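# Assemble two nebuliser sets and place them in tray

## Task

Build two complete nebuliser sets and leave both lying in the square tray. In each set, the T-piece's middle socket sits on the nebuliser cup's wide cone, a mouthpiece sits in the T-piece's end socket, a corrugated tube sits on the mouthpiece's cone, and an oxygen tube sits on the cup's thin stem. Every joint must be pushed fully home.

## Robot and tools

ROBOT. Two six-joint arms, left_arm and right_arm, each ending in a two-finger parallel gripper. In the scene frame the origin sits at table height, midway between the arms' nominal bases, with +x pointing out over the table, +z up, and left_arm on the +y side. Image left and right do not match arm names. Actual bases: left_arm at (+0.064, +0.515, 0) m, right_arm at (+0.056, -0.412, 0) m, each with almost no yaw.

FRAMES. Reported hand positions, orientations (quat_wxyz), velocities and targets are in each arm's own base frame. Fixed cameras and the table use the scene frame. Every commanded offset is taken along the axes of that arm's current Hand target. On the gripper, fingers point along +z and close along x. end_effector_position is the point between the pads; fingertips extend 17.5 mm past it. A block juts about 10 cm toward the gripper's -y side and rotates with it. Reported poses may be off by a few centimetres, worst at long reach.

THE 18-NUMBER ROW. Both execute_actions and move use one row of 18 numbers covering both arms: left arm first (dx, dy, dz, rx, ry, rz, gripper position, force_limit, speed), then the same nine for the right arm. All values lie in [-1, 1]. The six pose numbers are an offset from that arm's Hand target at the start of the action or move, not an absolute pose: 1.0 equals 0.6 m for dx/dy/dz or 180 degrees for rx/ry/rz, and rx, ry, rz form a single rotation vector. Sending all six pose numbers as 0 re-requests the current Hand target. Because every call starts from the current Hand target, repeating an offset moves the arm further. Gripper position is absolute: +1 fully open (50 mm), about -0.65 pads touching, -1 to grip until the object stops the fingers. force_limit runs from about 20 N at -1 through 102 N at 0 to 185 N at +1. speed runs from 20 mm/s at -1 through 85 at 0 to 150 at +1. Both start at +1. A 0 in a gripper slot is a real command, so to leave a gripper unchanged, resend its previous three numbers. A new force_limit or speed only applies after a position change of at least 0.01.

TOOLS.
execute_actions(actions, cameras): actions is a list of actions. Each action is a table of up to 15 rows at 1/30 s per row, and a short table repeats its last row. Every row counts from the action's start pose. An empty list returns state and images plus the scene number and task. cameras takes names, ["all"] or [].
move(target, speed, blend, stop_force, zero, blocking, cameras): drives straight paths toward one row, or a list of up to 15 rows, all offsets from the same starting Hand targets. speed is in m/s, 0.002 to 2, default 0.25; rotation is capped at twice that in rad/s. blend (m) rounds corners between listed targets. stop_force (10 to 80 N) ends an arm's path when it feels that much extra push against its travel. zero (default true) re-zeroes the force estimate first. blocking=false returns early and cannot be combined with stop_force. Paths do not avoid obstacles. The total is capped at 10 s.
wait(seconds 0 to 10), stop() to brake a running move, zoom_image(camera, region [x0,y0,x1,y1], at most 504 px per side, on the latest images), clear_fault(arm) after a reported torque or force fault, and finished_scene(scene) with the current scene number, which cannot be undone.

CAMERAS. cam_head_left and cam_head_right are 672x504 fixed head views. cam_left_wrist and cam_right_wrist are 672x504 wrist views.

RESULTS. Each result gives per-arm joint positions, torques, external torque estimates, flange force along the gripper axes, end_effector_position and quat, and the Hand target. Joint velocities may read "within noise". A gripper often stops short of its Hand target; send the shortfall as an offset. object_status values: 0 moving, 1 blocked while opening, 2 holding after closing (a good grip), 3 reached the commanded position or pads met (usually empty). The opening is roughly (250 - position_measured) x 0.202 mm. A move adds a "move:" line: done means at rest within 3 mm and 2 degrees. Other endings are off_target, moving, held or fault. limits=paced means the command was clipped, and limits=held means steps were withheld. MOTOR HOT warns of overheating, which can brake an arm for 30 to 60 s or more.

MOTION LIMITS. Each control step clips the command to within 70 mm and 16 degrees of the measured pose. A clearance check holds back commands that bring the arms too close, but it is not a guarantee against collision.

AVOID. Never let the arms or their fingers collide or squeeze each other, as that can end the scene. Don't drop parts, release them while moving, or let anything leave the table. The arms are stiff: commanding a target beyond a firm contact can cause a fault. A torque fault occurs when a joint's contact load limit is reached (waist and shoulder 302, elbow 142, wrist joints 40 N m). A force fault occurs at 144 N. For insertions, go slowly with a small stop_force, then move off without stop_force. Don't path close by an arm's own base, and avoid near-straight, far-out reaches, which also remove the force reading. Loose parts may occasionally be nudged by outside pushes.

Each tool is called after ">>>" in YAML: its name, and indented under it one key for each argument.

## Session

>>> execute_actions:
  actions: []

Scene clock: 0.00 s.
left_arm: end_effector_position=(+0.7691, -0.2468, +0.1146) position_measured=3 object_status=3 end_effector_quat_wxyz=(-0.247, +0.924, +0.243, +0.164) | right_arm: end_effector_position=(+1.0919, +0.1512, +0.1676) position_measured=3 object_status=3 end_effector_quat_wxyz=(-0.134, +0.584, +0.520, +0.609)
Joint positions: left_arm=[-0.554 0.607 1.546 0.63 1.216 0.208] | right_arm=[-0.122 0.865 1.32 1.676 1.032 -1.096]
Joint velocities: within noise
Joint torques (N m): no reading
External joint torques (N m): no reading
Flange force (N): no reading
Hand target: left_arm +0.7691, -0.2468, +0.1146; -0.247, +0.924, +0.243, +0.164 | right_arm +1.0919, +0.1512, +0.1676; -0.134, +0.584, +0.520, +0.609
Tool commands: left_gripper/position=+1.0 left_gripper/force_limit=+1.0 left_gripper/speed=+1.0 right_gripper/position=+1.0 right_gripper/force_limit=+1.0 right_gripper/speed=+1.0

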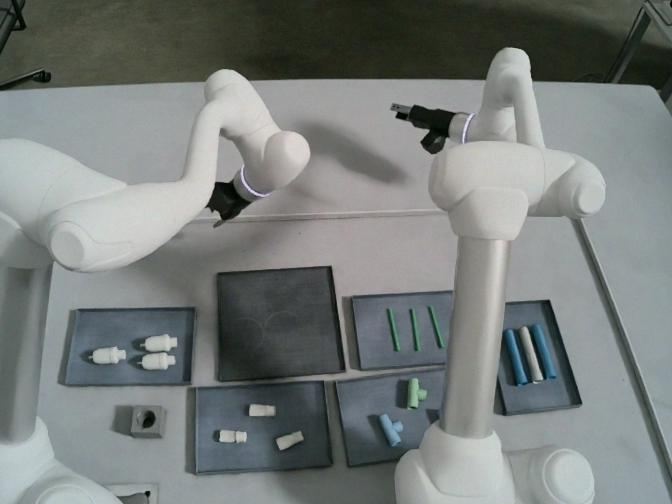

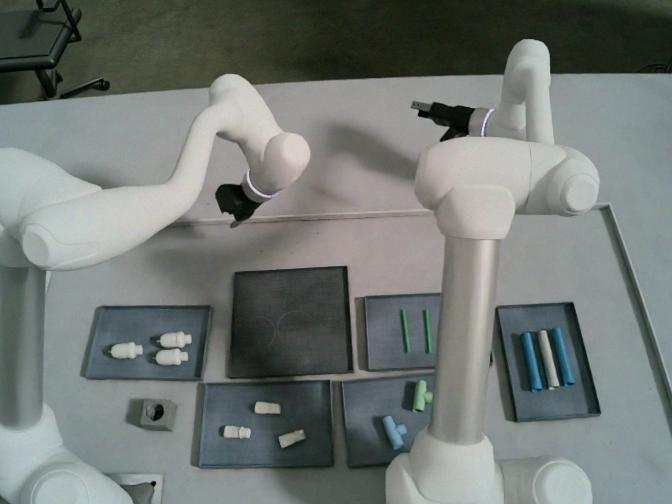

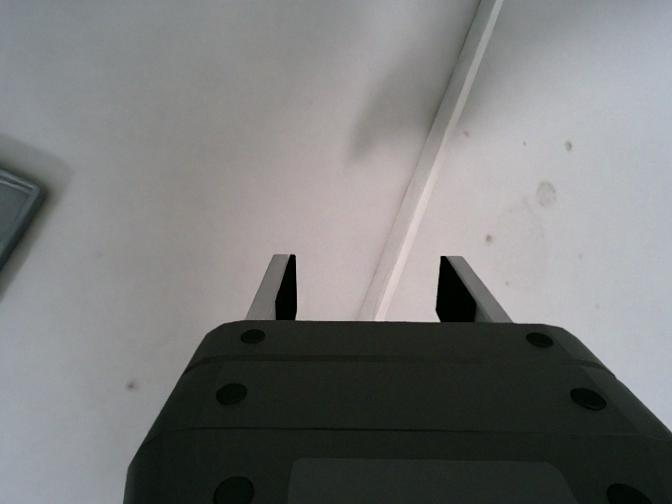

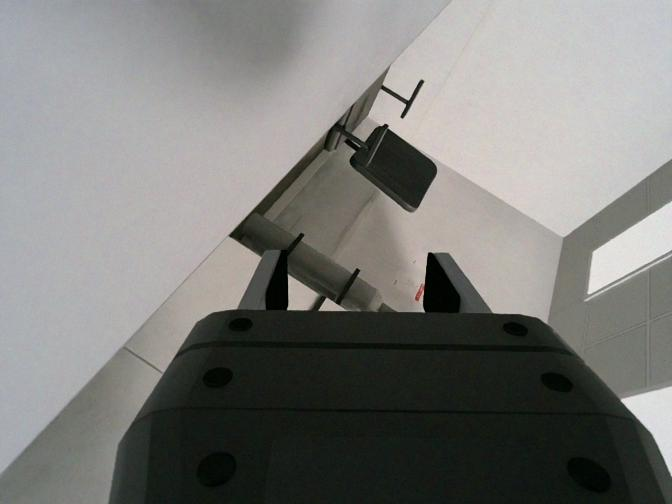

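>>> move:
  target: [-0.5084,-0.3475,-0.7208,-0.0507,-0.0762,0.1731,1,1,1,0.4348,-0.1377,-0.2593,0,0,0,1,1,1]
  speed: 0.3
  cameras: ["cam_head_left","cam_left_wrist"]

Scene clock: 16.70 s.
left_arm: end_effector_position=(+0.3269, -0.4325, +0.4204) position_measured=3 object_status=3 end_effector_quat_wxyz=(-0.178, +0.984, +0.001, +0.001) | right_arm: end_effector_position=(+0.8658, +0.1790, +0.3848) position_measured=3 object_status=3 end_effector_quat_wxyz=(-0.135, +0.584, +0.520, +0.609)
Joint positions: left_arm=[-1.077 0.116 1.591 0.171 1.75 0.496] | right_arm=[-0.121 0.361 1.741 1.626 1.025 -0.998]
Joint torques (N m): left_arm=[3.04 -57.49 -42.4 4.64 0.83 0.08] | right_arm=[-1.53 -79.57 -41.34 1.24 1.74 -0.68]
External joint torques (N m): left_arm=[-3.08 4.47 1.16 0.01 0.15 -0.08] | right_arm=[1.66 0.28 -0.26 0.84 -0.33 0.75]
Flange force (N): left_arm=[-1.8 7.2 0.0] | right_arm=[1.5 0.2 3.3]
Hand target: left_arm +0.3268, -0.4325, +0.4204; -0.178, +0.984, +0.001, +0.001 | right_arm +0.8658, +0.1789, +0.3849; -0.134, +0.584, +0.520, +0.609
Off the commanded pose: left_arm 0.000 m, 0 deg | right_arm 0.000 m, 0 deg.
move: done
Images, in order (width x height): cam_head_left 672x504, cam_left_wrist 672x504.

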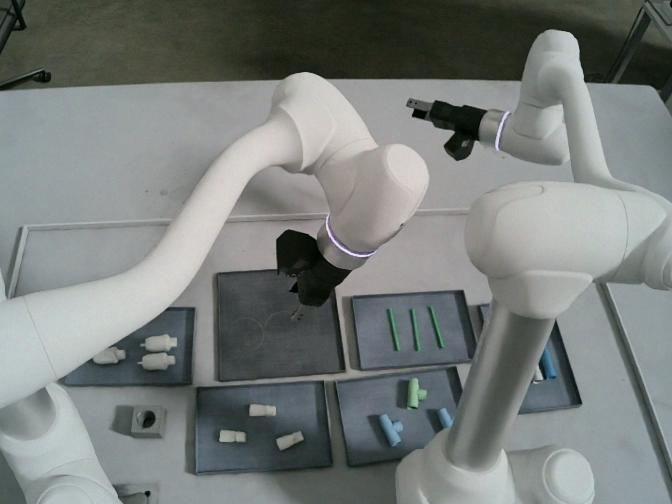

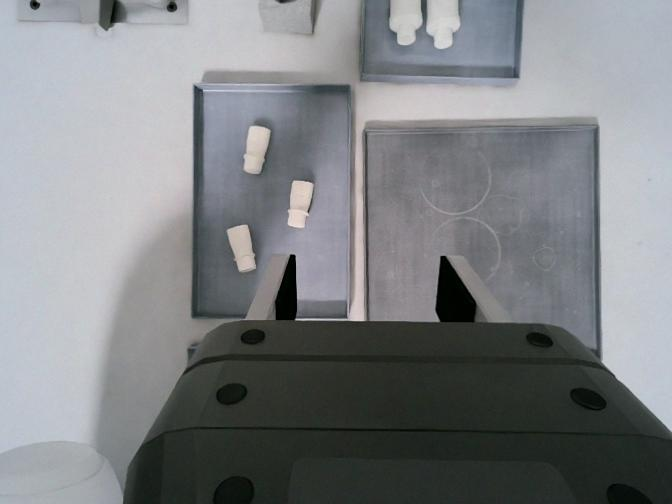

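>>> zoom_image:
  camera: "cam_left_wrist"
  region: [185, 75, 365, 325]

Scaled by 2.016 from the camera's 672x504 image, which has a finer 960x720 frame.

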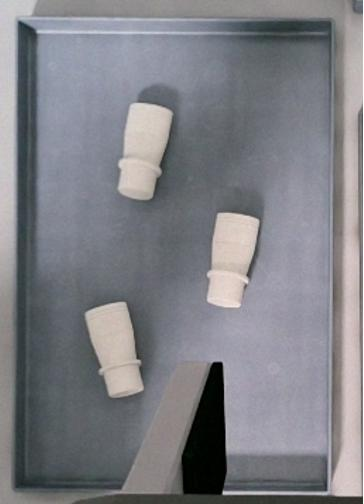

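>>> execute_actions:
  actions:
    - [[0,0,0,0,0,0,1,1,1,-0.0844,0.0545,-0.0106,-0.0361,-0.0560,0,1,1,1]]
    - [[0,0,0,0,0,0,1,1,1,-0.0844,0.0545,-0.0106,-0.0361,-0.0560,0,1,1,1]]
    - [[0,0,0,0,0,0,1,1,1,-0.0844,0.0545,-0.0106,-0.0361,-0.0560,0,1,1,1]]
    - [[0,0,0,0,0,0,1,1,1,-0.0844,0.0545,-0.0106,-0.0361,-0.0560,0,1,1,1]]
    - [[0,0,0,0,0,0,1,1,1,-0.0844,0.0545,-0.0106,-0.0361,-0.0560,0,1,1,1]]
    - [[0,0,0,0,0,0,1,1,1,-0.0844,0.0545,-0.0106,-0.0361,-0.0560,0,1,1,1]]
    - [[0,0,0,0,0,0,1,1,1,-0.0844,0.0545,-0.0106,-0.0361,-0.0560,0,1,1,1]]
    - [[0,0,0,0,0,0,1,1,1,-0.0844,0.0545,-0.0106,-0.0361,-0.0560,0,1,1,1]]
    - [[0,0,0,0,0,0,1,1,1,-0.0844,0.0545,-0.0106,-0.0361,-0.0560,0,1,1,1]]
    - [[0,0,0,0,0,0,1,1,1,-0.0844,0.0545,-0.0106,-0.0361,-0.0560,0,1,1,1]]

Scene clock: 26.67 s.
left_arm: end_effector_position=(+0.3268, -0.4325, +0.4204) position_measured=3 object_status=3 end_effector_quat_wxyz=(-0.178, +0.984, +0.001, +0.001) | right_arm: end_effector_position=(+0.7820, -0.3161, +0.3672) position_measured=3 object_status=3 end_effector_quat_wxyz=(+0.585, +0.798, +0.073, +0.124)
Joint positions: left_arm=[-1.077 0.116 1.591 0.171 1.75 0.496] | right_arm=[-0.12 0.36 1.74 1.626 -1.069 -0.999]
Joint torques (N m): left_arm=[3.34 -57.41 -42.31 4.68 0.83 0.07] | right_arm=[-1.44 -79.75 -41.13 -3.37 -0.97 -0.82]
External joint torques (N m): left_arm=[-3.39 4.16 1.05 -0.02 0.15 -0.07] | right_arm=[1.29 1.1 -0.02 0.88 -0.31 0.83]
External joint torques at the end of the 6th action: left_arm=[-3.63 3.94 0.8 0.05 0.13 -0.07] | right_arm=[1.22 1.81 0.28 0.8 -0.24 0.87]
External joint torques at the end of the 7th action: left_arm=[-3.44 4.48 0.97 0 0.11 -0.09] | right_arm=[2.33 1.57 0.36 0.94 -0.28 0.72]
External joint torques at the end of the 8th action: left_arm=[-3.19 4.07 0.99 0.01 0.13 -0.06] | right_arm=[1.45 1.79 0.22 0.96 -0.34 0.8]
External joint torques at the end of the 9th action: left_arm=[-3.55 3.66 0.81 0 0.16 -0.05] | right_arm=[1.28 0.82 -0.37 0.9 -0.4 0.9]
Flange force (N): left_arm=[-2.4 7.1 -0.2] | right_arm=[2.1 -2.5 -1.6]
Flange force at the end of the 6th action (N): left_arm=[-2.7 7.2 -0.7] | right_arm=[0.0 0.0 0.0]
Flange force at the end of the 7th action (N): left_arm=[-2.2 7.7 -0.4] | right_arm=[3.1 -2.3 -2.9]
Flange force at the end of the 8th action (N): left_arm=[-2.1 6.9 -0.2] | right_arm=[2.9 -2.7 -1.6]
Flange force at the end of the 9th action (N): left_arm=[-2.8 6.7 -0.6] | right_arm=[2.6 -1.9 -1.7]
Hand target: left_arm +0.3268, -0.4325, +0.4204; -0.178, +0.984, +0.001, +0.001 | right_arm +0.7820, -0.3161, +0.3672; +0.585, +0.798, +0.073, +0.124
Off the commanded pose: left_arm 0.000 m, 0 deg | right_arm 0.000 m, 0 deg.
Step readings (end_effector_position of left_arm | right_arm; steps 1 to 15: 1st action; 16 to 30: 2nd action; 31 to 45: 3rd action; 46 to 60: 4th action; 61 to 75: 5th action; 76 to 90: 6th action; 91 to 105: 7th action; 106 to 120: 8th action; 121 to 135: 9th action; 136 to 150: 10th action):
0: (+0.3268, -0.4325, +0.4204) | (+0.8658, +0.1789, +0.3848)
1: (+0.3268, -0.4325, +0.4204) | (+0.8658, +0.1788, +0.3848)
2: (+0.3268, -0.4325, +0.4204) | (+0.8671, +0.1773, +0.3840)
4: (+0.3268, -0.4325, +0.4204) | (+0.8777, +0.1632, +0.3757)
8: (+0.3268, -0.4325, +0.4204) | (+0.8991, +0.1372, +0.3593)
15: (+0.3268, -0.4325, +0.4204) | (+0.9016, +0.1375, +0.3587)
16: (+0.3268, -0.4325, +0.4204) | (+0.9017, +0.1374, +0.3587)
17: (+0.3268, -0.4325, +0.4204) | (+0.9028, +0.1352, +0.3579)
19: (+0.3268, -0.4325, +0.4204) | (+0.9104, +0.1180, +0.3505)
23: (+0.3268, -0.4325, +0.4204) | (+0.9263, +0.0877, +0.3370)
30: (+0.3268, -0.4325, +0.4204) | (+0.9287, +0.0880, +0.3366)
31: (+0.3268, -0.4325, +0.4204) | (+0.9287, +0.0878, +0.3365)
32: (+0.3268, -0.4325, +0.4204) | (+0.9294, +0.0855, +0.3359)
34: (+0.3268, -0.4325, +0.4204) | (+0.9338, +0.0666, +0.3299)
38: (+0.3268, -0.4325, +0.4204) | (+0.9436, +0.0327, +0.3199)
45: (+0.3268, -0.4325, +0.4204) | (+0.9457, +0.0325, +0.3194)
46: (+0.3268, -0.4325, +0.4204) | (+0.9458, +0.0323, +0.3194)
47: (+0.3268, -0.4325, +0.4204) | (+0.9461, +0.0300, +0.3192)
49: (+0.3268, -0.4325, +0.4204) | (+0.9475, +0.0108, +0.3167)
53: (+0.3268, -0.4325, +0.4204) | (+0.9503, -0.0260, +0.3084)
60: (+0.3268, -0.4325, +0.4204) | (+0.9521, -0.0267, +0.3078)
61: (+0.3268, -0.4325, +0.4204) | (+0.9521, -0.0269, +0.3078)
62: (+0.3268, -0.4325, +0.4204) | (+0.9521, -0.0290, +0.3077)
64: (+0.3268, -0.4325, +0.4204) | (+0.9503, -0.0478, +0.3064)
68: (+0.3268, -0.4325, +0.4204) | (+0.9460, -0.0857, +0.3032)
75: (+0.3268, -0.4325, +0.4204) | (+0.9474, -0.0869, +0.3025)
76: (+0.3268, -0.4325, +0.4204) | (+0.9474, -0.0871, +0.3025)
77: (+0.3268, -0.4325, +0.4204) | (+0.9468, -0.0894, +0.3023)
79: (+0.3268, -0.4325, +0.4204) | (+0.9410, -0.1080, +0.3018)
83: (+0.3268, -0.4325, +0.4204) | (+0.9310, -0.1441, +0.3043)
90: (+0.3268, -0.4325, +0.4204) | (+0.9320, -0.1455, +0.3036)
91: (+0.3268, -0.4325, +0.4204) | (+0.9319, -0.1456, +0.3036)
92: (+0.3268, -0.4325, +0.4204) | (+0.9311, -0.1476, +0.3039)
94: (+0.3268, -0.4325, +0.4204) | (+0.9228, -0.1644, +0.3061)
98: (+0.3268, -0.4325, +0.4204) | (+0.9058, -0.1982, +0.3114)
105: (+0.3268, -0.4325, +0.4204) | (+0.9064, -0.1999, +0.3110)
106: (+0.3268, -0.4325, +0.4204) | (+0.9063, -0.2001, +0.3111)
107: (+0.3268, -0.4325, +0.4204) | (+0.9052, -0.2018, +0.3117)
109: (+0.3268, -0.4325, +0.4204) | (+0.8948, -0.2165, +0.3167)
113: (+0.3268, -0.4325, +0.4204) | (+0.8718, -0.2460, +0.3249)
120: (+0.3268, -0.4325, +0.4204) | (+0.8718, -0.2478, +0.3246)
121: (+0.3268, -0.4325, +0.4204) | (+0.8717, -0.2479, +0.3246)
122: (+0.3268, -0.4325, +0.4204) | (+0.8703, -0.2494, +0.3254)
124: (+0.3268, -0.4325, +0.4204) | (+0.8579, -0.2613, +0.3322)
128: (+0.3268, -0.4325, +0.4204) | (+0.8303, -0.2851, +0.3435)
135: (+0.3268, -0.4325, +0.4204) | (+0.8297, -0.2871, +0.3435)
136: (+0.3268, -0.4325, +0.4204) | (+0.8296, -0.2872, +0.3437)
137: (+0.3268, -0.4325, +0.4204) | (+0.8279, -0.2884, +0.3447)
139: (+0.3268, -0.4325, +0.4204) | (+0.8139, -0.2971, +0.3532)
143: (+0.3268, -0.4325, +0.4204) | (+0.7830, -0.3141, +0.3670)
150: (+0.3268, -0.4325, +0.4204) | (+0.7820, -0.3160, +0.3672)

>>> move:
  target: [-0.0937,0.0303,0.5143,-0.2244,0.0003,0.0607,0.7,0,0,-0.5520,0.0452,-0.6563,0.5123,-0.0777,0.0671,1,1,1]
  speed: 0.35
  cameras: ["cam_left_wrist","cam_right_wrist","cam_head_left"]

Scene clock: 32.50 s.
left_arm: end_effector_position=(+0.2709, -0.3413, +0.1250) position_measured=48 object_status=3 end_effector_quat_wxyz=(+0.173, +0.981, -0.091, -0.015) | right_arm: end_effector_position=(+0.3525, -0.0499, +0.4680) position_measured=3 object_status=3 end_effector_quat_wxyz=(-0.178, +0.984, +0.000, +0.000)
Joint positions: left_arm=[-0.793 -0.064 2.366 -0.456 0.687 1.297] | right_arm=[-0.496 -0.29 1.872 3.459 -1.726 -2.043]
Joint torques (N m): left_arm=[3.27 -26.73 -32.06 2.3 -0.42 0.07] | right_arm=[-1.42 -12.13 -43.3 -4.04 -0.19 -0.8]
External joint torques (N m): left_arm=[-3.15 1.87 0.98 -0.03 0.16 -0.07] | right_arm=[1.58 -0.79 0.18 0.92 -0.33 0.8]
Flange force (N): left_arm=[-3.4 6.1 5.8] | right_arm=[1.3 -6.1 1.4]
Hand target: left_arm +0.2709, -0.3413, +0.1250; +0.173, +0.981, -0.091, -0.015 | right_arm +0.3525, -0.0499, +0.4680; -0.178, +0.984, -0.001, +0.000
Off the commanded pose: left_arm 0.000 m, 0 deg | right_arm 0.000 m, 0 deg.
move: done
Images, in order (width x height): cam_head_left 672x504, cam_left_wrist 672x504, cam_right_wrist 672x504.

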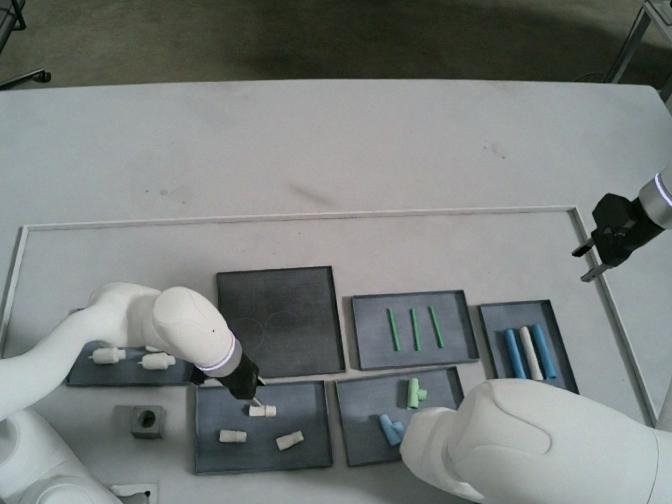

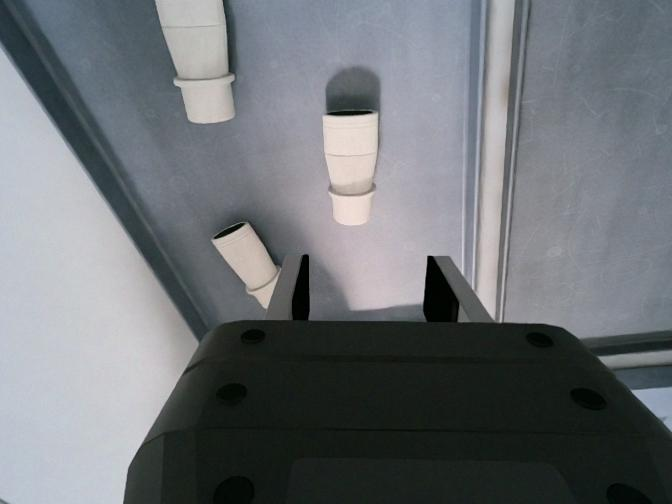

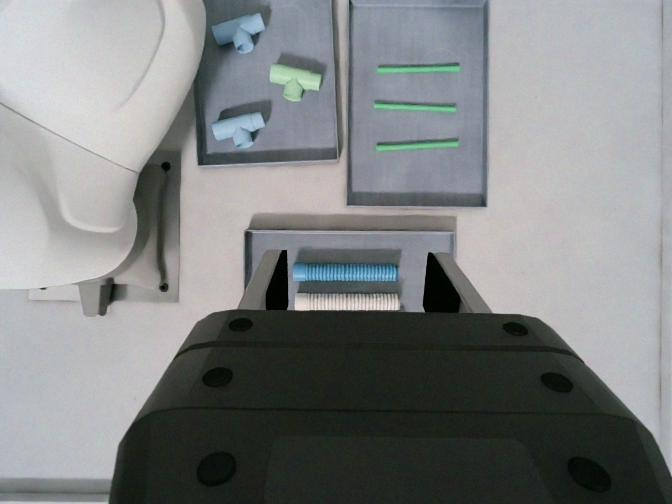

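>>> zoom_image:
  camera: "cam_right_wrist"
  region: [185, 0, 345, 170]

>>> zoom_image:
  camera: "cam_right_wrist"
  region: [340, 40, 500, 220]

>>> zoom_image:
  camera: "cam_right_wrist"
  region: [230, 210, 470, 320]

>>> zoom_image:
  camera: "cam_left_wrist"
  region: [290, 90, 420, 240]

Scaled by 2.965 from the camera's 672x504 image, which has a finer 960x720 frame.

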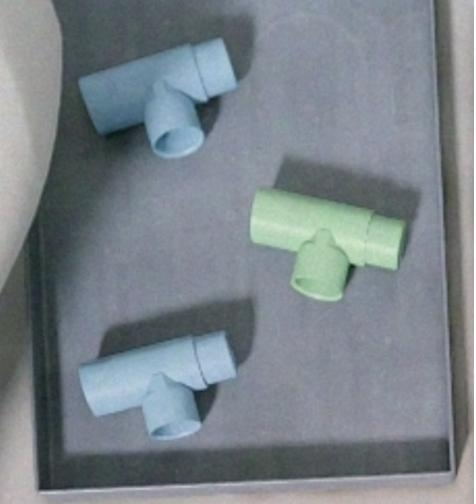

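Scaled by 2.800 from the camera's 672x504 image, which has a finer 960x720 frame.

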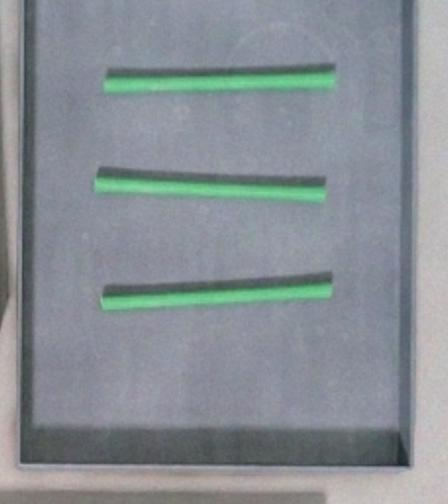

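Scaled by 2.100 from the camera's 672x504 image, which has a finer 960x720 frame.

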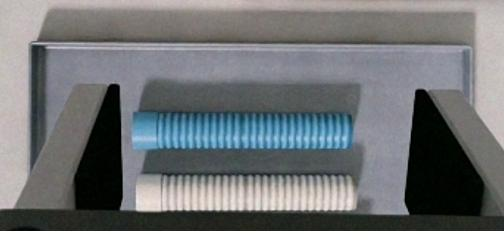

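Scaled by 3.360 from the camera's 672x504 image, which has a finer 960x720 frame.

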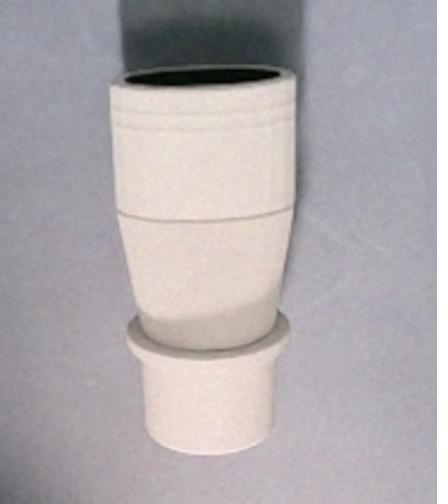

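>>> move:
  target:
    - [-0.0068,-0.0576,0.1555,0,0.0040,-0.0110,0.7,0,0,-0.119,-0.1836,0.6701,-0.1136,0.0112,0.0616,0.6,0.3,0]
    - [-0.0068,-0.0576,0.1555,0,0.0040,-0.0110,-1,0.3,-0.6,-0.119,-0.1836,0.6701,-0.1136,0.0112,0.0616,0.6,0.3,0]
  speed: 0.25
  cameras: ["cam_left_wrist","cam_right_wrist"]

Scene clock: 40.97 s.
left_arm: end_effector_position=(+0.2671, -0.3399, +0.0255) position_measured=125 object_status=2 end_effector_quat_wxyz=(+0.173, +0.982, -0.073, -0.012) | right_arm: end_effector_position=(+0.2815, +0.1940, +0.1299) position_measured=63 object_status=3 end_effector_quat_wxyz=(+0.000, +0.995, -0.098, +0.000)
Joint positions: left_arm=[-0.803 0.109 2.462 -0.682 0.443 1.519] | right_arm=[0.503 -0.163 2.396 3.14 -0.908 -0.87]
Joint torques (N m): left_arm=[3.42 -35.49 -22.45 1.42 -0.25 0.08] | right_arm=[-1.91 -16.03 -34.57 -4.3 0.33 -0.77]
External joint torques (N m): left_arm=[-3.35 2.6 1.14 -0.04 0.2 -0.08] | right_arm=[1.83 -0.91 0.13 0.92 -0.28 0.77]
Flange force (N): left_arm=[-4.1 5.7 8.2] | right_arm=[-6.3 -4.4 -1.9]
Hand target: left_arm +0.2671, -0.3399, +0.0255; +0.173, +0.982, -0.073, -0.012 | right_arm +0.2815, +0.1940, +0.1299; +0.000, +0.995, -0.098, +0.000
Off the commanded pose: left_arm 0.000 m, 0 deg | right_arm 0.000 m, 0 deg.
move: done
Images, in order (width x height): cam_left_wrist 672x504, cam_right_wrist 672x504.

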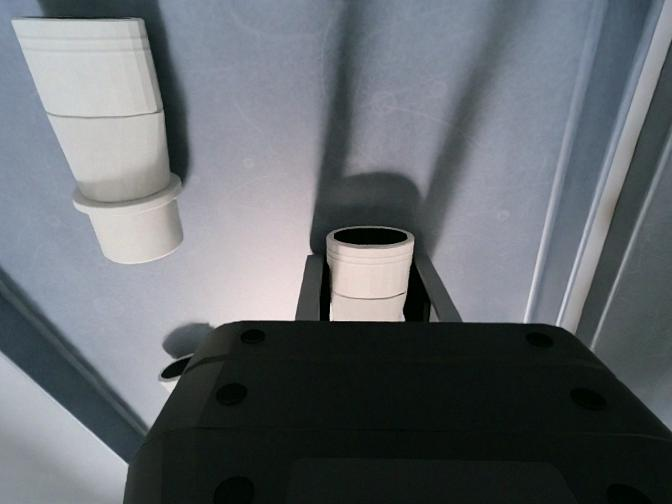

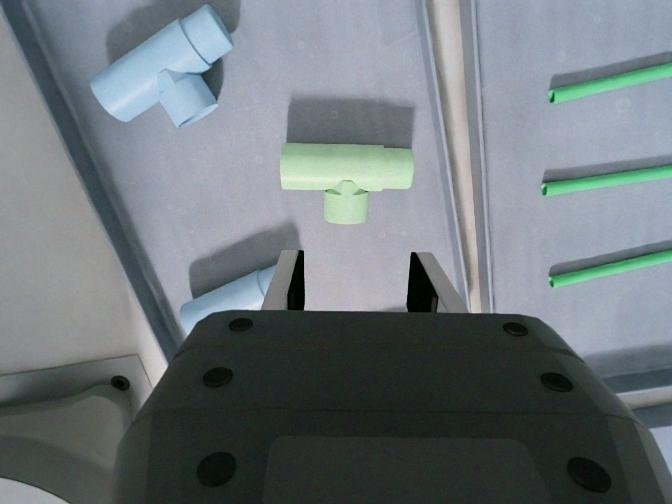

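>>> move:
  target:
    - [0,0.0684,-0.188,0,0,0,-1,0.3,-0.6,-0.0027,0,0.1773,0,0,0.005,0.6,0.3,0]
    - [0,0.0684,-0.188,0,0,0,-1,0.3,-0.6,-0.0027,0,0.1773,0,0,0.005,-1,0.3,-0.6]
  speed: 0.12
  cameras: ["cam_left_wrist","cam_right_wrist"]

Scene clock: 44.50 s.
left_arm: end_effector_position=(+0.2670, -0.3400, +0.1455) position_measured=125 object_status=2 end_effector_quat_wxyz=(+0.173, +0.982, -0.073, -0.012) | right_arm: end_effector_position=(+0.2800, +0.1942, +0.0235) position_measured=134 object_status=2 end_effector_quat_wxyz=(+0.000, +0.994, -0.106, +0.000)
Joint positions: left_arm=[-0.803 -0.107 2.355 -0.422 0.72 1.212] | right_arm=[0.506 0.03 2.501 3.14 -0.61 -0.851]
Joint torques (N m): left_arm=[3.41 -24 -33.69 2.45 -0.51 0.08] | right_arm=[-1.46 -27.16 -24.88 -3.34 0.38 -0.77]
External joint torques (N m): left_arm=[-3.47 2.8 0.91 0 0.16 -0.08] | right_arm=[1.41 -0.93 -0.24 0.88 -0.33 0.77]
Flange force (N): left_arm=[-2.8 7.3 7.4] | right_arm=[-4.9 -4.1 -3.2]
Hand target: left_arm +0.2670, -0.3400, +0.1455; +0.173, +0.982, -0.073, -0.012 | right_arm +0.2800, +0.1942, +0.0235; +0.000, +0.994, -0.106, +0.000
Off the commanded pose: left_arm 0.000 m, 0 deg | right_arm 0.000 m, 0 deg.
move: done
Images, in order (width x height): cam_left_wrist 672x504, cam_right_wrist 672x504.

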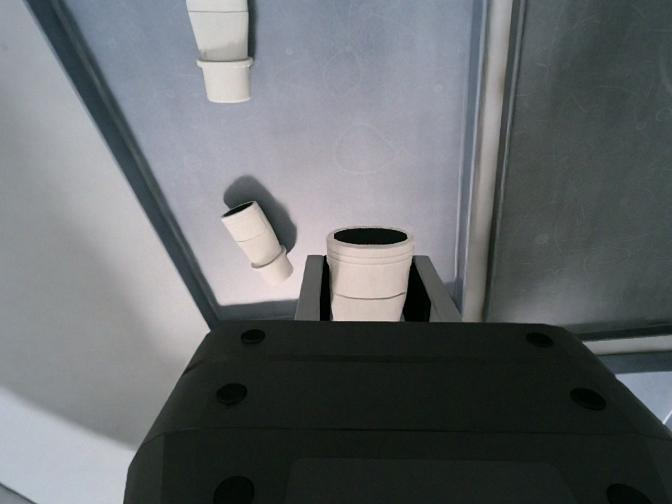

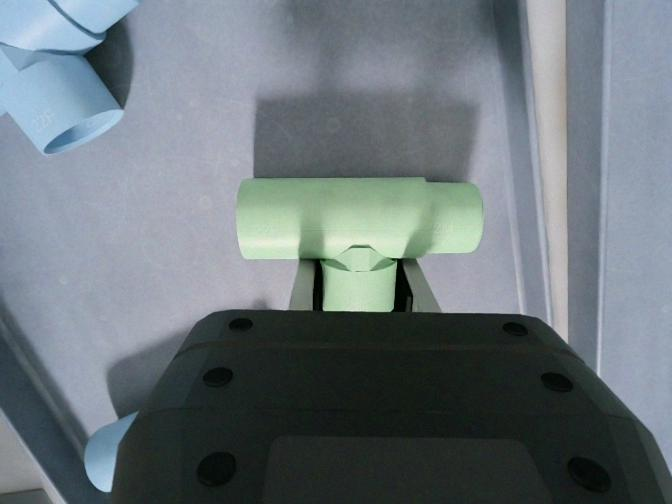

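>>> move:
  target:
    - [0.05,0.02,-0.03,0,0,0,-1,0.3,-0.6,0,0,-0.1333,0,0,0,-1,0.3,-0.6]
    - [0.2105,0.0648,-0.0728,0.0003,0.0155,-0.0445,-1,0.3,-0.6,0.0664,-0.3822,-0.2922,0,0,0.4328,-1,0.3,-0.6]
  speed: 0.2
  blend: [0.02,0]
  cameras: ["all"]

Scene clock: 50.30 s.
left_arm: end_effector_position=(+0.3886, -0.3801, +0.2000) position_measured=125 object_status=2 end_effector_quat_wxyz=(+0.173, +0.985, +0.000, +0.000) | right_arm: end_effector_position=(+0.3672, +0.4101, +0.1987) position_measured=134 object_status=2 end_effector_quat_wxyz=(+0.000, +0.707, -0.708, +0.000)
Joint positions: left_arm=[-0.698 0.01 2.125 -0.368 0.812 1.102] | right_arm=[0.778 0.106 1.989 3.14 -1.047 0.78]
Joint torques (N m): left_arm=[3.27 -40.14 -36.81 2.74 -0.61 0.07] | right_arm=[-1.33 -49.07 -37.87 -4.75 0.37 -0.78]
External joint torques (N m): left_arm=[-3.2 3.31 1.01 0 0.18 -0.07] | right_arm=[1.21 0.26 0.06 0.94 -0.32 0.78]
Flange force (N): left_arm=[-1.3 5.5 6.3] | right_arm=[-2.8 2.3 -0.3]
Hand target: left_arm +0.3886, -0.3801, +0.2000; +0.173, +0.985, +0.000, +0.000 | right_arm +0.3672, +0.4101, +0.1987; +0.000, +0.707, -0.708, +0.000
Off the commanded pose: left_arm 0.000 m, 0 deg | right_arm 0.000 m, 0 deg.
move: done

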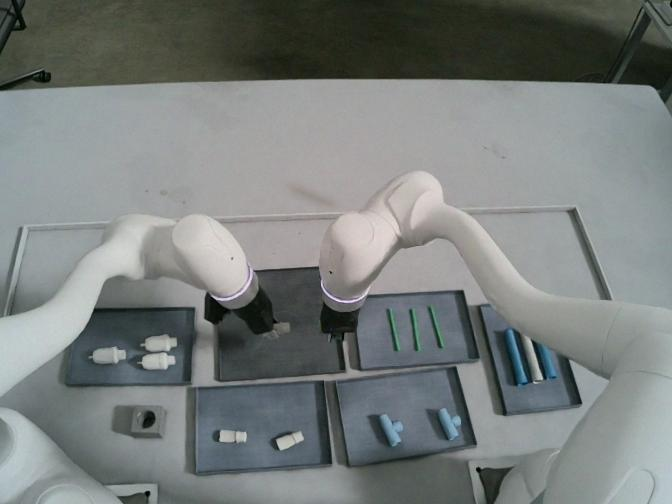

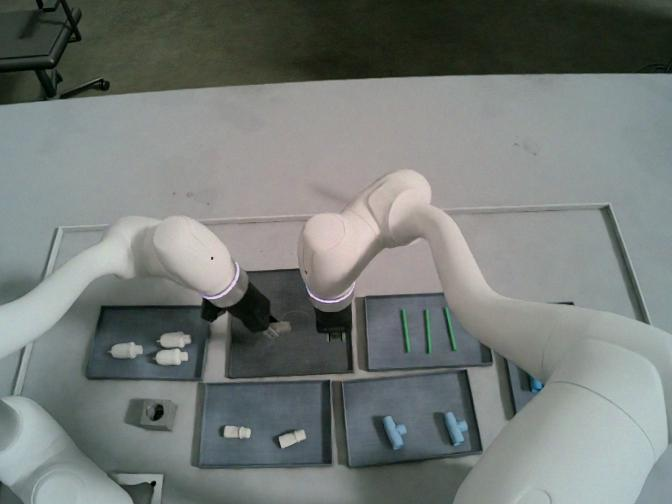

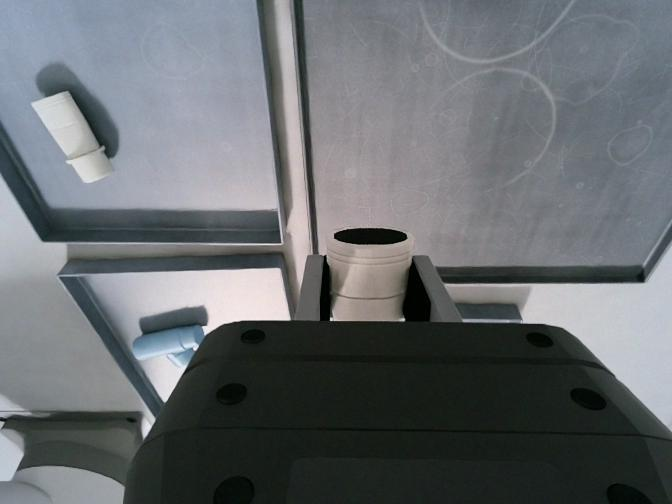

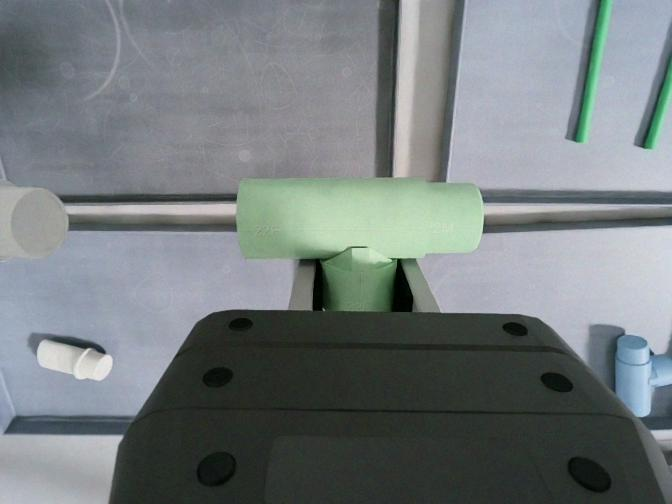

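>>> zoom_image:
  camera: "cam_right_wrist"
  region: [0, 150, 260, 290]

Scaled by 1.938 from the camera's 672x504 image, which has a finer 960x720 frame.

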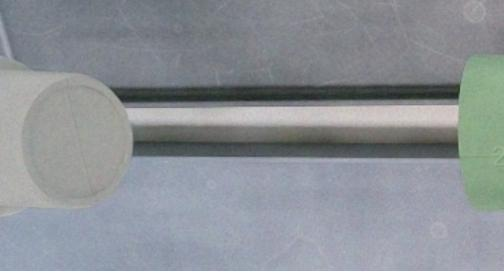

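>>> move:
  target: [0.002,0.0783,0.0285,0,0,0,-1,0.3,-0.6,0,0,0,0,0,0,-1,0.3,-0.6]
  speed: 0.1
  cameras: ["cam_right_wrist"]

>>> zoom_image:
  camera: "cam_right_wrist"
  region: [130, 150, 270, 290]

Scene clock: 54.37 s.
left_arm: end_effector_position=(+0.3898, -0.4301, +0.1999) position_measured=125 object_status=2 end_effector_quat_wxyz=(+0.173, +0.985, +0.000, +0.000) | right_arm: end_effector_position=(+0.3672, +0.4101, +0.1987) position_measured=134 object_status=2 end_effector_quat_wxyz=(+0.000, +0.707, -0.708, +0.000)
Joint positions: left_arm=[-0.772 0.061 2.073 -0.35 0.793 1.02] | right_arm=[0.778 0.106 1.989 3.14 -1.047 0.78]
Joint torques (N m): left_arm=[3.4 -45.79 -36.79 2.81 -0.7 0.09] | right_arm=[-1.33 -49.05 -38.13 -4.76 0.37 -0.78]
External joint torques (N m): left_arm=[-3.38 3.32 0.84 -0.01 0.21 -0.09] | right_arm=[1.46 -0.11 0.13 0.93 -0.31 0.78]
Flange force (N): left_arm=[-1.8 5.6 5.9] | right_arm=[-2.7 3.1 -0.6]
Hand target: left_arm +0.3898, -0.4301, +0.1999; +0.173, +0.985, +0.000, +0.000 | right_arm +0.3672, +0.4101, +0.1987; +0.000, +0.707, -0.708, +0.000
Off the commanded pose: left_arm 0.000 m, 0 deg | right_arm 0.000 m, 0 deg.
move: done
Images, in order (width x height): cam_right_wrist 672x504.

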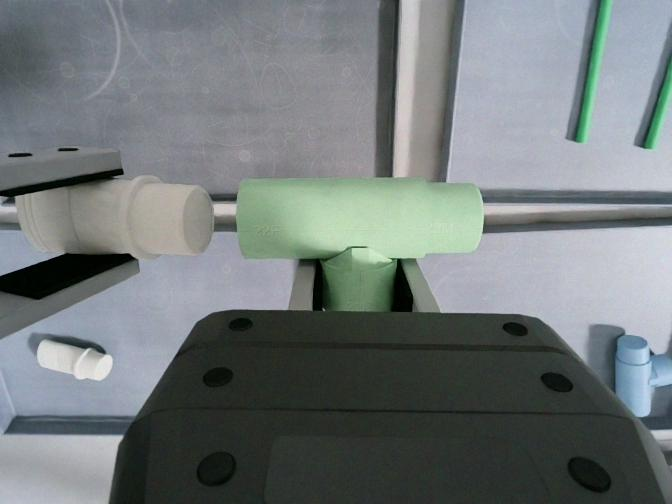

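Scaled by 3.600 from the camera's 672x504 image, which has a finer 960x720 frame.

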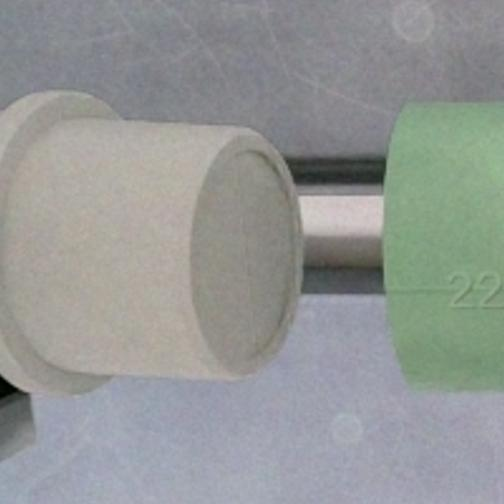

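>>> zoom_image:
  camera: "cam_right_wrist"
  region: [0, 130, 260, 310]

Scaled by 1.938 from the camera's 672x504 image, which has a finer 960x720 frame.

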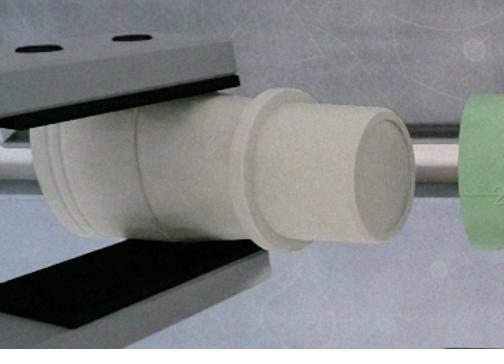

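>>> move:
  target: [0,0.0151,-0.0025,0.0556,0,0,-1,0.3,-0.6,0,0,0,0,0,0,-1,0.3,-0.6]
  speed: 0.1
  cameras: ["cam_right_wrist"]

>>> zoom_image:
  camera: "cam_right_wrist"
  region: [60, 140, 270, 300]

Scene clock: 59.57 s.
left_arm: end_effector_position=(+0.3898, -0.4381, +0.2044) position_measured=125 object_status=2 end_effector_quat_wxyz=(+0.086, +0.996, +0.000, +0.000) | right_arm: end_effector_position=(+0.3672, +0.4101, +0.1987) position_measured=134 object_status=2 end_effector_quat_wxyz=(+0.000, +0.707, -0.708, +0.000)
Joint positions: left_arm=[-0.846 0.104 1.988 -0.144 0.925 0.805] | right_arm=[0.778 0.106 1.989 3.14 -1.047 0.78]
Joint torques (N m): left_arm=[3.49 -51.69 -37.89 3.41 -0.48 0.08] | right_arm=[-1.59 -49.51 -37.96 -4.67 0.36 -0.77]
External joint torques (N m): left_arm=[-3.44 4.15 0.97 -0.02 0.18 -0.08] | right_arm=[1.61 0.74 0.2 0.86 -0.32 0.77]
Flange force (N): left_arm=[-1.4 6.7 5.5] | right_arm=[-3.7 2.5 0.3]
Hand target: left_arm +0.3898, -0.4381, +0.2044; +0.086, +0.996, +0.000, +0.000 | right_arm +0.3672, +0.4101, +0.1987; +0.000, +0.707, -0.708, +0.000
Off the commanded pose: left_arm 0.000 m, 0 deg | right_arm 0.000 m, 0 deg.
move: done
Images, in order (width x height): cam_right_wrist 672x504.

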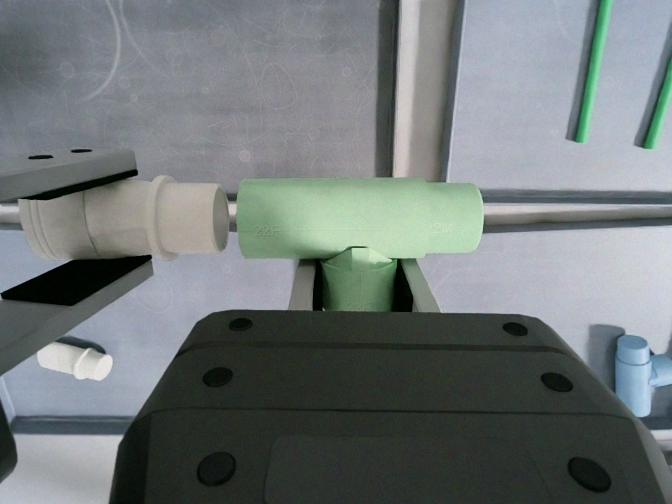

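Scaled by 2.400 from the camera's 672x504 image, which has a finer 960x720 frame.

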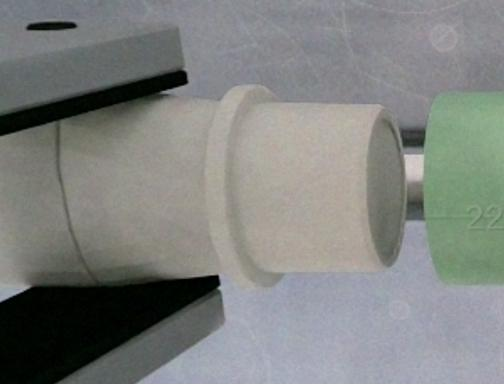

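>>> move:
  target: [0,0.0394,0.0069,0,0,0,-1,0.3,-0.6,0,0,0,0,0,0,-1,0.3,-0.6]
  speed: 0.015
  stop_force: 45
  cameras: ["cam_right_wrist"]

>>> zoom_image:
  camera: "cam_right_wrist"
  region: [60, 140, 270, 300]

Scene clock: 62.90 s.
left_arm: end_effector_position=(+0.3897, -0.4600, +0.2044) position_measured=125 object_status=2 end_effector_quat_wxyz=(+0.086, +0.996, +0.000, +0.000) | right_arm: end_effector_position=(+0.3672, +0.4101, +0.1987) position_measured=134 object_status=2 end_effector_quat_wxyz=(+0.000, +0.707, -0.708, +0.001)
Joint positions: left_arm=[-0.872 0.128 1.961 -0.139 0.925 0.777] | right_arm=[0.778 0.106 1.989 3.14 -1.047 0.78]
Joint torques (N m): left_arm=[-1.62 -56.39 -42.44 1.56 -1.7 0.34] | right_arm=[1.11 -46.34 -40.85 -3.93 2.61 -1.07]
External joint torques (N m): left_arm=[1.55 6.42 5.34 1.85 1.38 -0.34] | right_arm=[-1.17 -2.06 3.14 0.14 -2.55 1.07]
Flange force (N): left_arm=[2.0 -2.1 7.8] | right_arm=[6.2 5.3 -3.4]
Hand target: left_arm +0.3897, -0.4600, +0.2044; +0.086, +0.996, +0.000, +0.000 (not the last commanded pose) | right_arm +0.3672, +0.4101, +0.1987; +0.000, +0.707, -0.708, +0.000
Off the commanded pose: left_arm 0.002 m, 0 deg | right_arm 0.000 m, 0 deg.
move: held (left_arm; a check stopped the path); limits=held
pose unreachable (left arm): on one or more control steps of this call, first in action 0 (counted from 0), this arm could not follow its commanded pose, so it was not sent that pose on those steps. It may still have moved: this result reports where it is.
cause: moving toward the commanded pose would bring a part of the arm too close to another arm (a part of this arm just beyond joint 5 (wrist pitch) and a part of the right arm just beyond its joint 5 (wrist pitch), along the way the arms are being sent, or toward where that arm still pushes).
Images, in order (width x height): cam_right_wrist 672x504.

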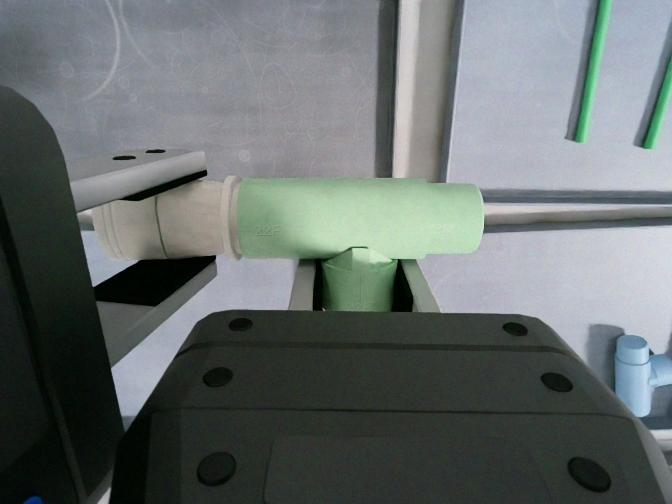

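Scaled by 2.400 from the camera's 672x504 image, which has a finer 960x720 frame.

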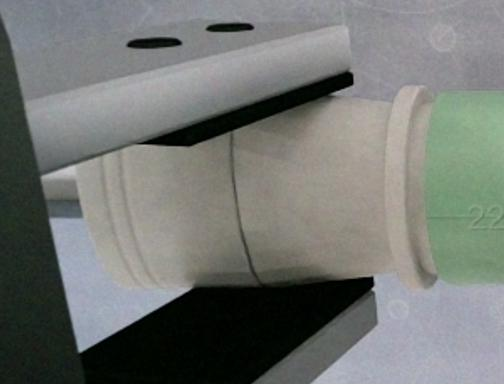

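>>> move:
  target:
    - [0,0,0,0,0,0,-1,0.3,-0.6,0,0.0017,0.0095,0.0694,0,0,-1,0.3,-0.6]
    - [0,0,0,0,0,0,-1,0.3,-0.6,0,0.0013,0.0192,0.1389,0,0,-1,0.3,-0.6]
  speed: 0.1
  blend: [0.001,0]

Scene clock: 67.50 s.
left_arm: end_effector_position=(+0.3897, -0.4600, +0.2044) position_measured=125 object_status=2 end_effector_quat_wxyz=(+0.086, +0.996, +0.000, +0.000) | right_arm: end_effector_position=(+0.3664, +0.4101, +0.1872) position_measured=134 object_status=2 end_effector_quat_wxyz=(-0.153, +0.690, -0.691, +0.154)
Joint positions: left_arm=[-0.872 0.128 1.961 -0.139 0.925 0.777] | right_arm=[0.963 0.03 2.154 2.617 -0.769 1.311]
Joint torques (N m): left_arm=[1.71 -62.08 -42.45 2.57 0.42 0.31] | right_arm=[-3.24 -32.85 -31.27 -5.08 -0.48 -1.19]
External joint torques (N m): left_arm=[-1.59 11.57 5.35 0.84 -0.74 -0.32] | right_arm=[3.12 -8.06 -6.24 1.11 0.8 1.19]
Flange force (N): left_arm=[2.6 5.2 17.9] | right_arm=[-2.4 1.5 -15.4]
Hand target: left_arm +0.3897, -0.4600, +0.2044; +0.086, +0.996, +0.000, +0.000 | right_arm +0.3664, +0.4101, +0.1872; -0.153, +0.690, -0.691, +0.154
Off the commanded pose: left_arm 0.000 m, 0 deg | right_arm 0.000 m, 0 deg.
move: done

>>> move:
  target: [0,0.0082,0.0014,0,0,0,-1,0.3,-0.6,0,0,-0.0007,0,0,0,-1,0.3,-0.6]
  speed: 0.012
  stop_force: 50
  cameras: ["cam_right_wrist"]

>>> zoom_image:
  camera: "cam_right_wrist"
  region: [60, 140, 270, 300]

Scene clock: 69.27 s.
left_arm: end_effector_position=(+0.3897, -0.4631, +0.2043) position_measured=125 object_status=2 end_effector_quat_wxyz=(+0.086, +0.996, +0.000, +0.000) | right_arm: end_effector_position=(+0.3663, +0.4101, +0.1875) position_measured=134 object_status=2 end_effector_quat_wxyz=(-0.153, +0.690, -0.691, +0.154)
Joint positions: left_arm=[-0.875 0.132 1.957 -0.139 0.926 0.773] | right_arm=[0.963 0.03 2.154 2.618 -0.77 1.311]
Joint torques (N m): left_arm=[-10.87 -56.08 -52.37 -2.57 -6.5 0.22] | right_arm=[9.44 -37.08 -52.91 -4.31 9.79 -1.66]
External joint torques (N m): left_arm=[11.08 4.87 15.21 5.99 6.19 -0.22] | right_arm=[-9.5 -3.49 15.18 0.31 -9.44 1.66]
Flange force (N): left_arm=[2.2 -25.9 2.8] | right_arm=[30.7 6.1 -6.8]
Hand target: left_arm +0.3897, -0.4631, +0.2043; +0.086, +0.996, +0.000, +0.000 (not the last commanded pose) | right_arm +0.3663, +0.4101, +0.1875; -0.153, +0.690, -0.691, +0.154
Off the commanded pose: left_arm 0.002 m, 0 deg | right_arm 0.000 m, 0 deg.
move: held (left_arm; a check stopped the path); limits=held
pose unreachable (left arm): on one or more control steps of this call, first in action 0 (counted from 0), this arm could not follow its commanded pose, so it was not sent that pose on those steps. It may still have moved: this result reports where it is.
cause: moving toward the commanded pose would bring a part of the arm too close to another arm (this arm's gripper and the right arm's gripper, at the place that arm is still heading or pushing toward).
Images, in order (width x height): cam_right_wrist 672x504.

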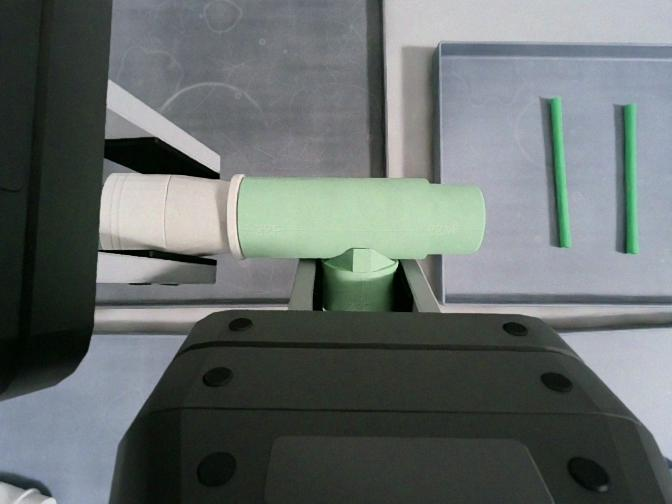

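Scaled by 2.400 from the camera's 672x504 image, which has a finer 960x720 frame.

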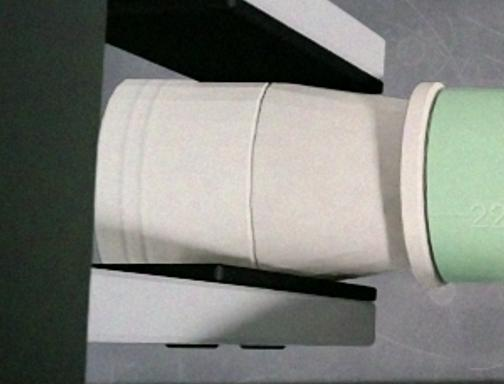

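>>> move:
  target: [0,0,0,0,0,0,-1,0.3,-0.6,0,0.0017,0.0115,0.0833,0,0,-1,0.3,-0.6]
  speed: 0.1

>>> move:
  target: [0,0.0066,0.0012,0,0,0,-1,0.3,-0.6,0,0,0,0,0,0,-1,0.3,-0.6]
  speed: 0.012
  stop_force: 60
  cameras: ["cam_right_wrist"]

>>> zoom_image:
  camera: "cam_right_wrist"
  region: [60, 140, 270, 300]

Scene clock: 71.60 s.
left_arm: end_effector_position=(+0.3897, -0.4631, +0.2043) position_measured=125 object_status=2 end_effector_quat_wxyz=(+0.086, +0.996, +0.000, +0.000) | right_arm: end_effector_position=(+0.3675, +0.4102, +0.1832) position_measured=134 object_status=2 end_effector_quat_wxyz=(-0.211, +0.675, -0.675, +0.211)
Joint positions: left_arm=[-0.875 0.132 1.957 -0.139 0.925 0.773] | right_arm=[1.037 0.033 2.214 2.325 -0.738 1.616]
Joint torques (N m): left_arm=[-9.08 -61.07 -47.39 -1.93 -1.96 0.39] | right_arm=[0.28 -32.26 -43.48 -5.86 5.01 -1.43]
External joint torques (N m): left_arm=[9.1 10.74 10.51 5.32 1.66 -0.39] | right_arm=[-0.34 -7.95 6.49 2.32 -5.09 1.43]
Flange force (N): left_arm=[9.7 -13.0 14.0] | right_arm=[16.4 7.3 -19.9]
Hand target: left_arm +0.3897, -0.4631, +0.2043; +0.086, +0.996, +0.000, +0.000 | right_arm +0.3676, +0.4102, +0.1833; -0.211, +0.675, -0.675, +0.211 (not the last commanded pose)
Off the commanded pose: left_arm 0.000 m, 0 deg | right_arm 0.002 m, 5 deg.
move: held (right_arm; a check stopped the path); limits=held
pose unreachable (right arm): on one or more control steps of this call, first in action 0 (counted from 0), this arm could not follow its commanded pose, so it was not sent that pose on those steps. It may still have moved: this result reports where it is.
cause: moving toward the commanded pose would bring a part of the arm too close to another arm (a part of this arm just beyond joint 4 (forearm roll) and a part of the left arm just beyond its joint 5 (wrist pitch), at the place that arm is still heading or pushing toward).

Scene clock: 72.57 s.
left_arm: end_effector_position=(+0.3897, -0.4661, +0.2042) position_measured=125 object_status=2 end_effector_quat_wxyz=(+0.086, +0.996, +0.000, +0.000) | right_arm: end_effector_position=(+0.3675, +0.4101, +0.1832) position_measured=134 object_status=2 end_effector_quat_wxyz=(-0.210, +0.675, -0.675, +0.211)
Joint positions: left_arm=[-0.879 0.135 1.953 -0.138 0.926 0.768] | right_arm=[1.037 0.033 2.215 2.325 -0.738 1.616]
Joint torques (N m): left_arm=[-38.77 -52.92 -67.65 -14.27 -14.24 0.12] | right_arm=[21.2 -36.83 -87.88 -9.97 25 -2.1]
External joint torques (N m): left_arm=[38.95 1.49 30.42 17.7 13.92 -0.12] | right_arm=[-21.14 -3.78 50.86 6.43 -25.08 2.1]
Flange force (N): left_arm=[18.5 -76.6 -9.8] | right_arm=[84.9 24.3 -16.9]
Hand target: left_arm +0.3897, -0.4662, +0.2042; +0.086, +0.996, +0.000, +0.000 (not the last commanded pose) | right_arm +0.3676, +0.4102, +0.1833; -0.211, +0.675, -0.675, +0.211
Off the commanded pose: left_arm 0.001 m, 0 deg | right_arm 0.000 m, 0 deg.
move: contact (left_arm); limits=held
pose unreachable (left arm): on one or more control steps of this call, first in action 0 (counted from 0), this arm could not follow its commanded pose, so it was not sent that pose on those steps. It may still have moved: this result reports where it is.
cause: moving toward the commanded pose would bring a part of the arm too close to another arm (a part of this arm just beyond joint 5 (wrist pitch) and a part of the right arm just beyond its joint 4 (forearm roll), at the place that arm is still heading or pushing toward).
Images, in order (width x height): cam_right_wrist 672x504.

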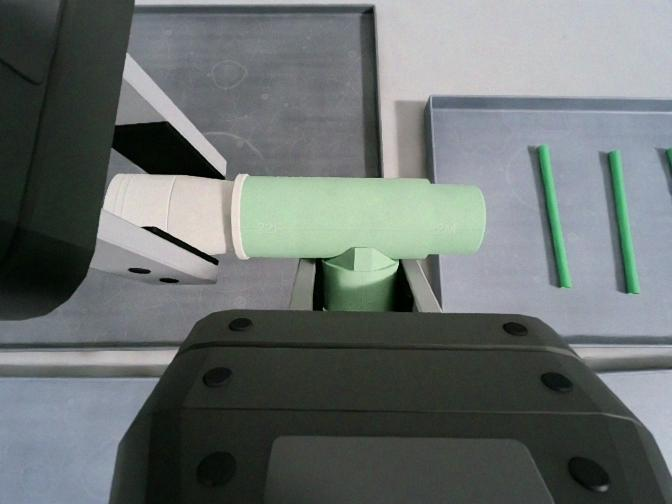

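Scaled by 2.400 from the camera's 672x504 image, which has a finer 960x720 frame.

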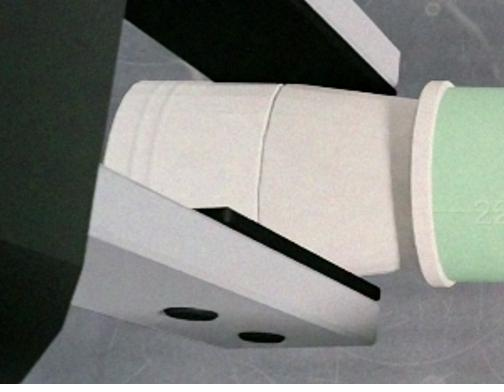

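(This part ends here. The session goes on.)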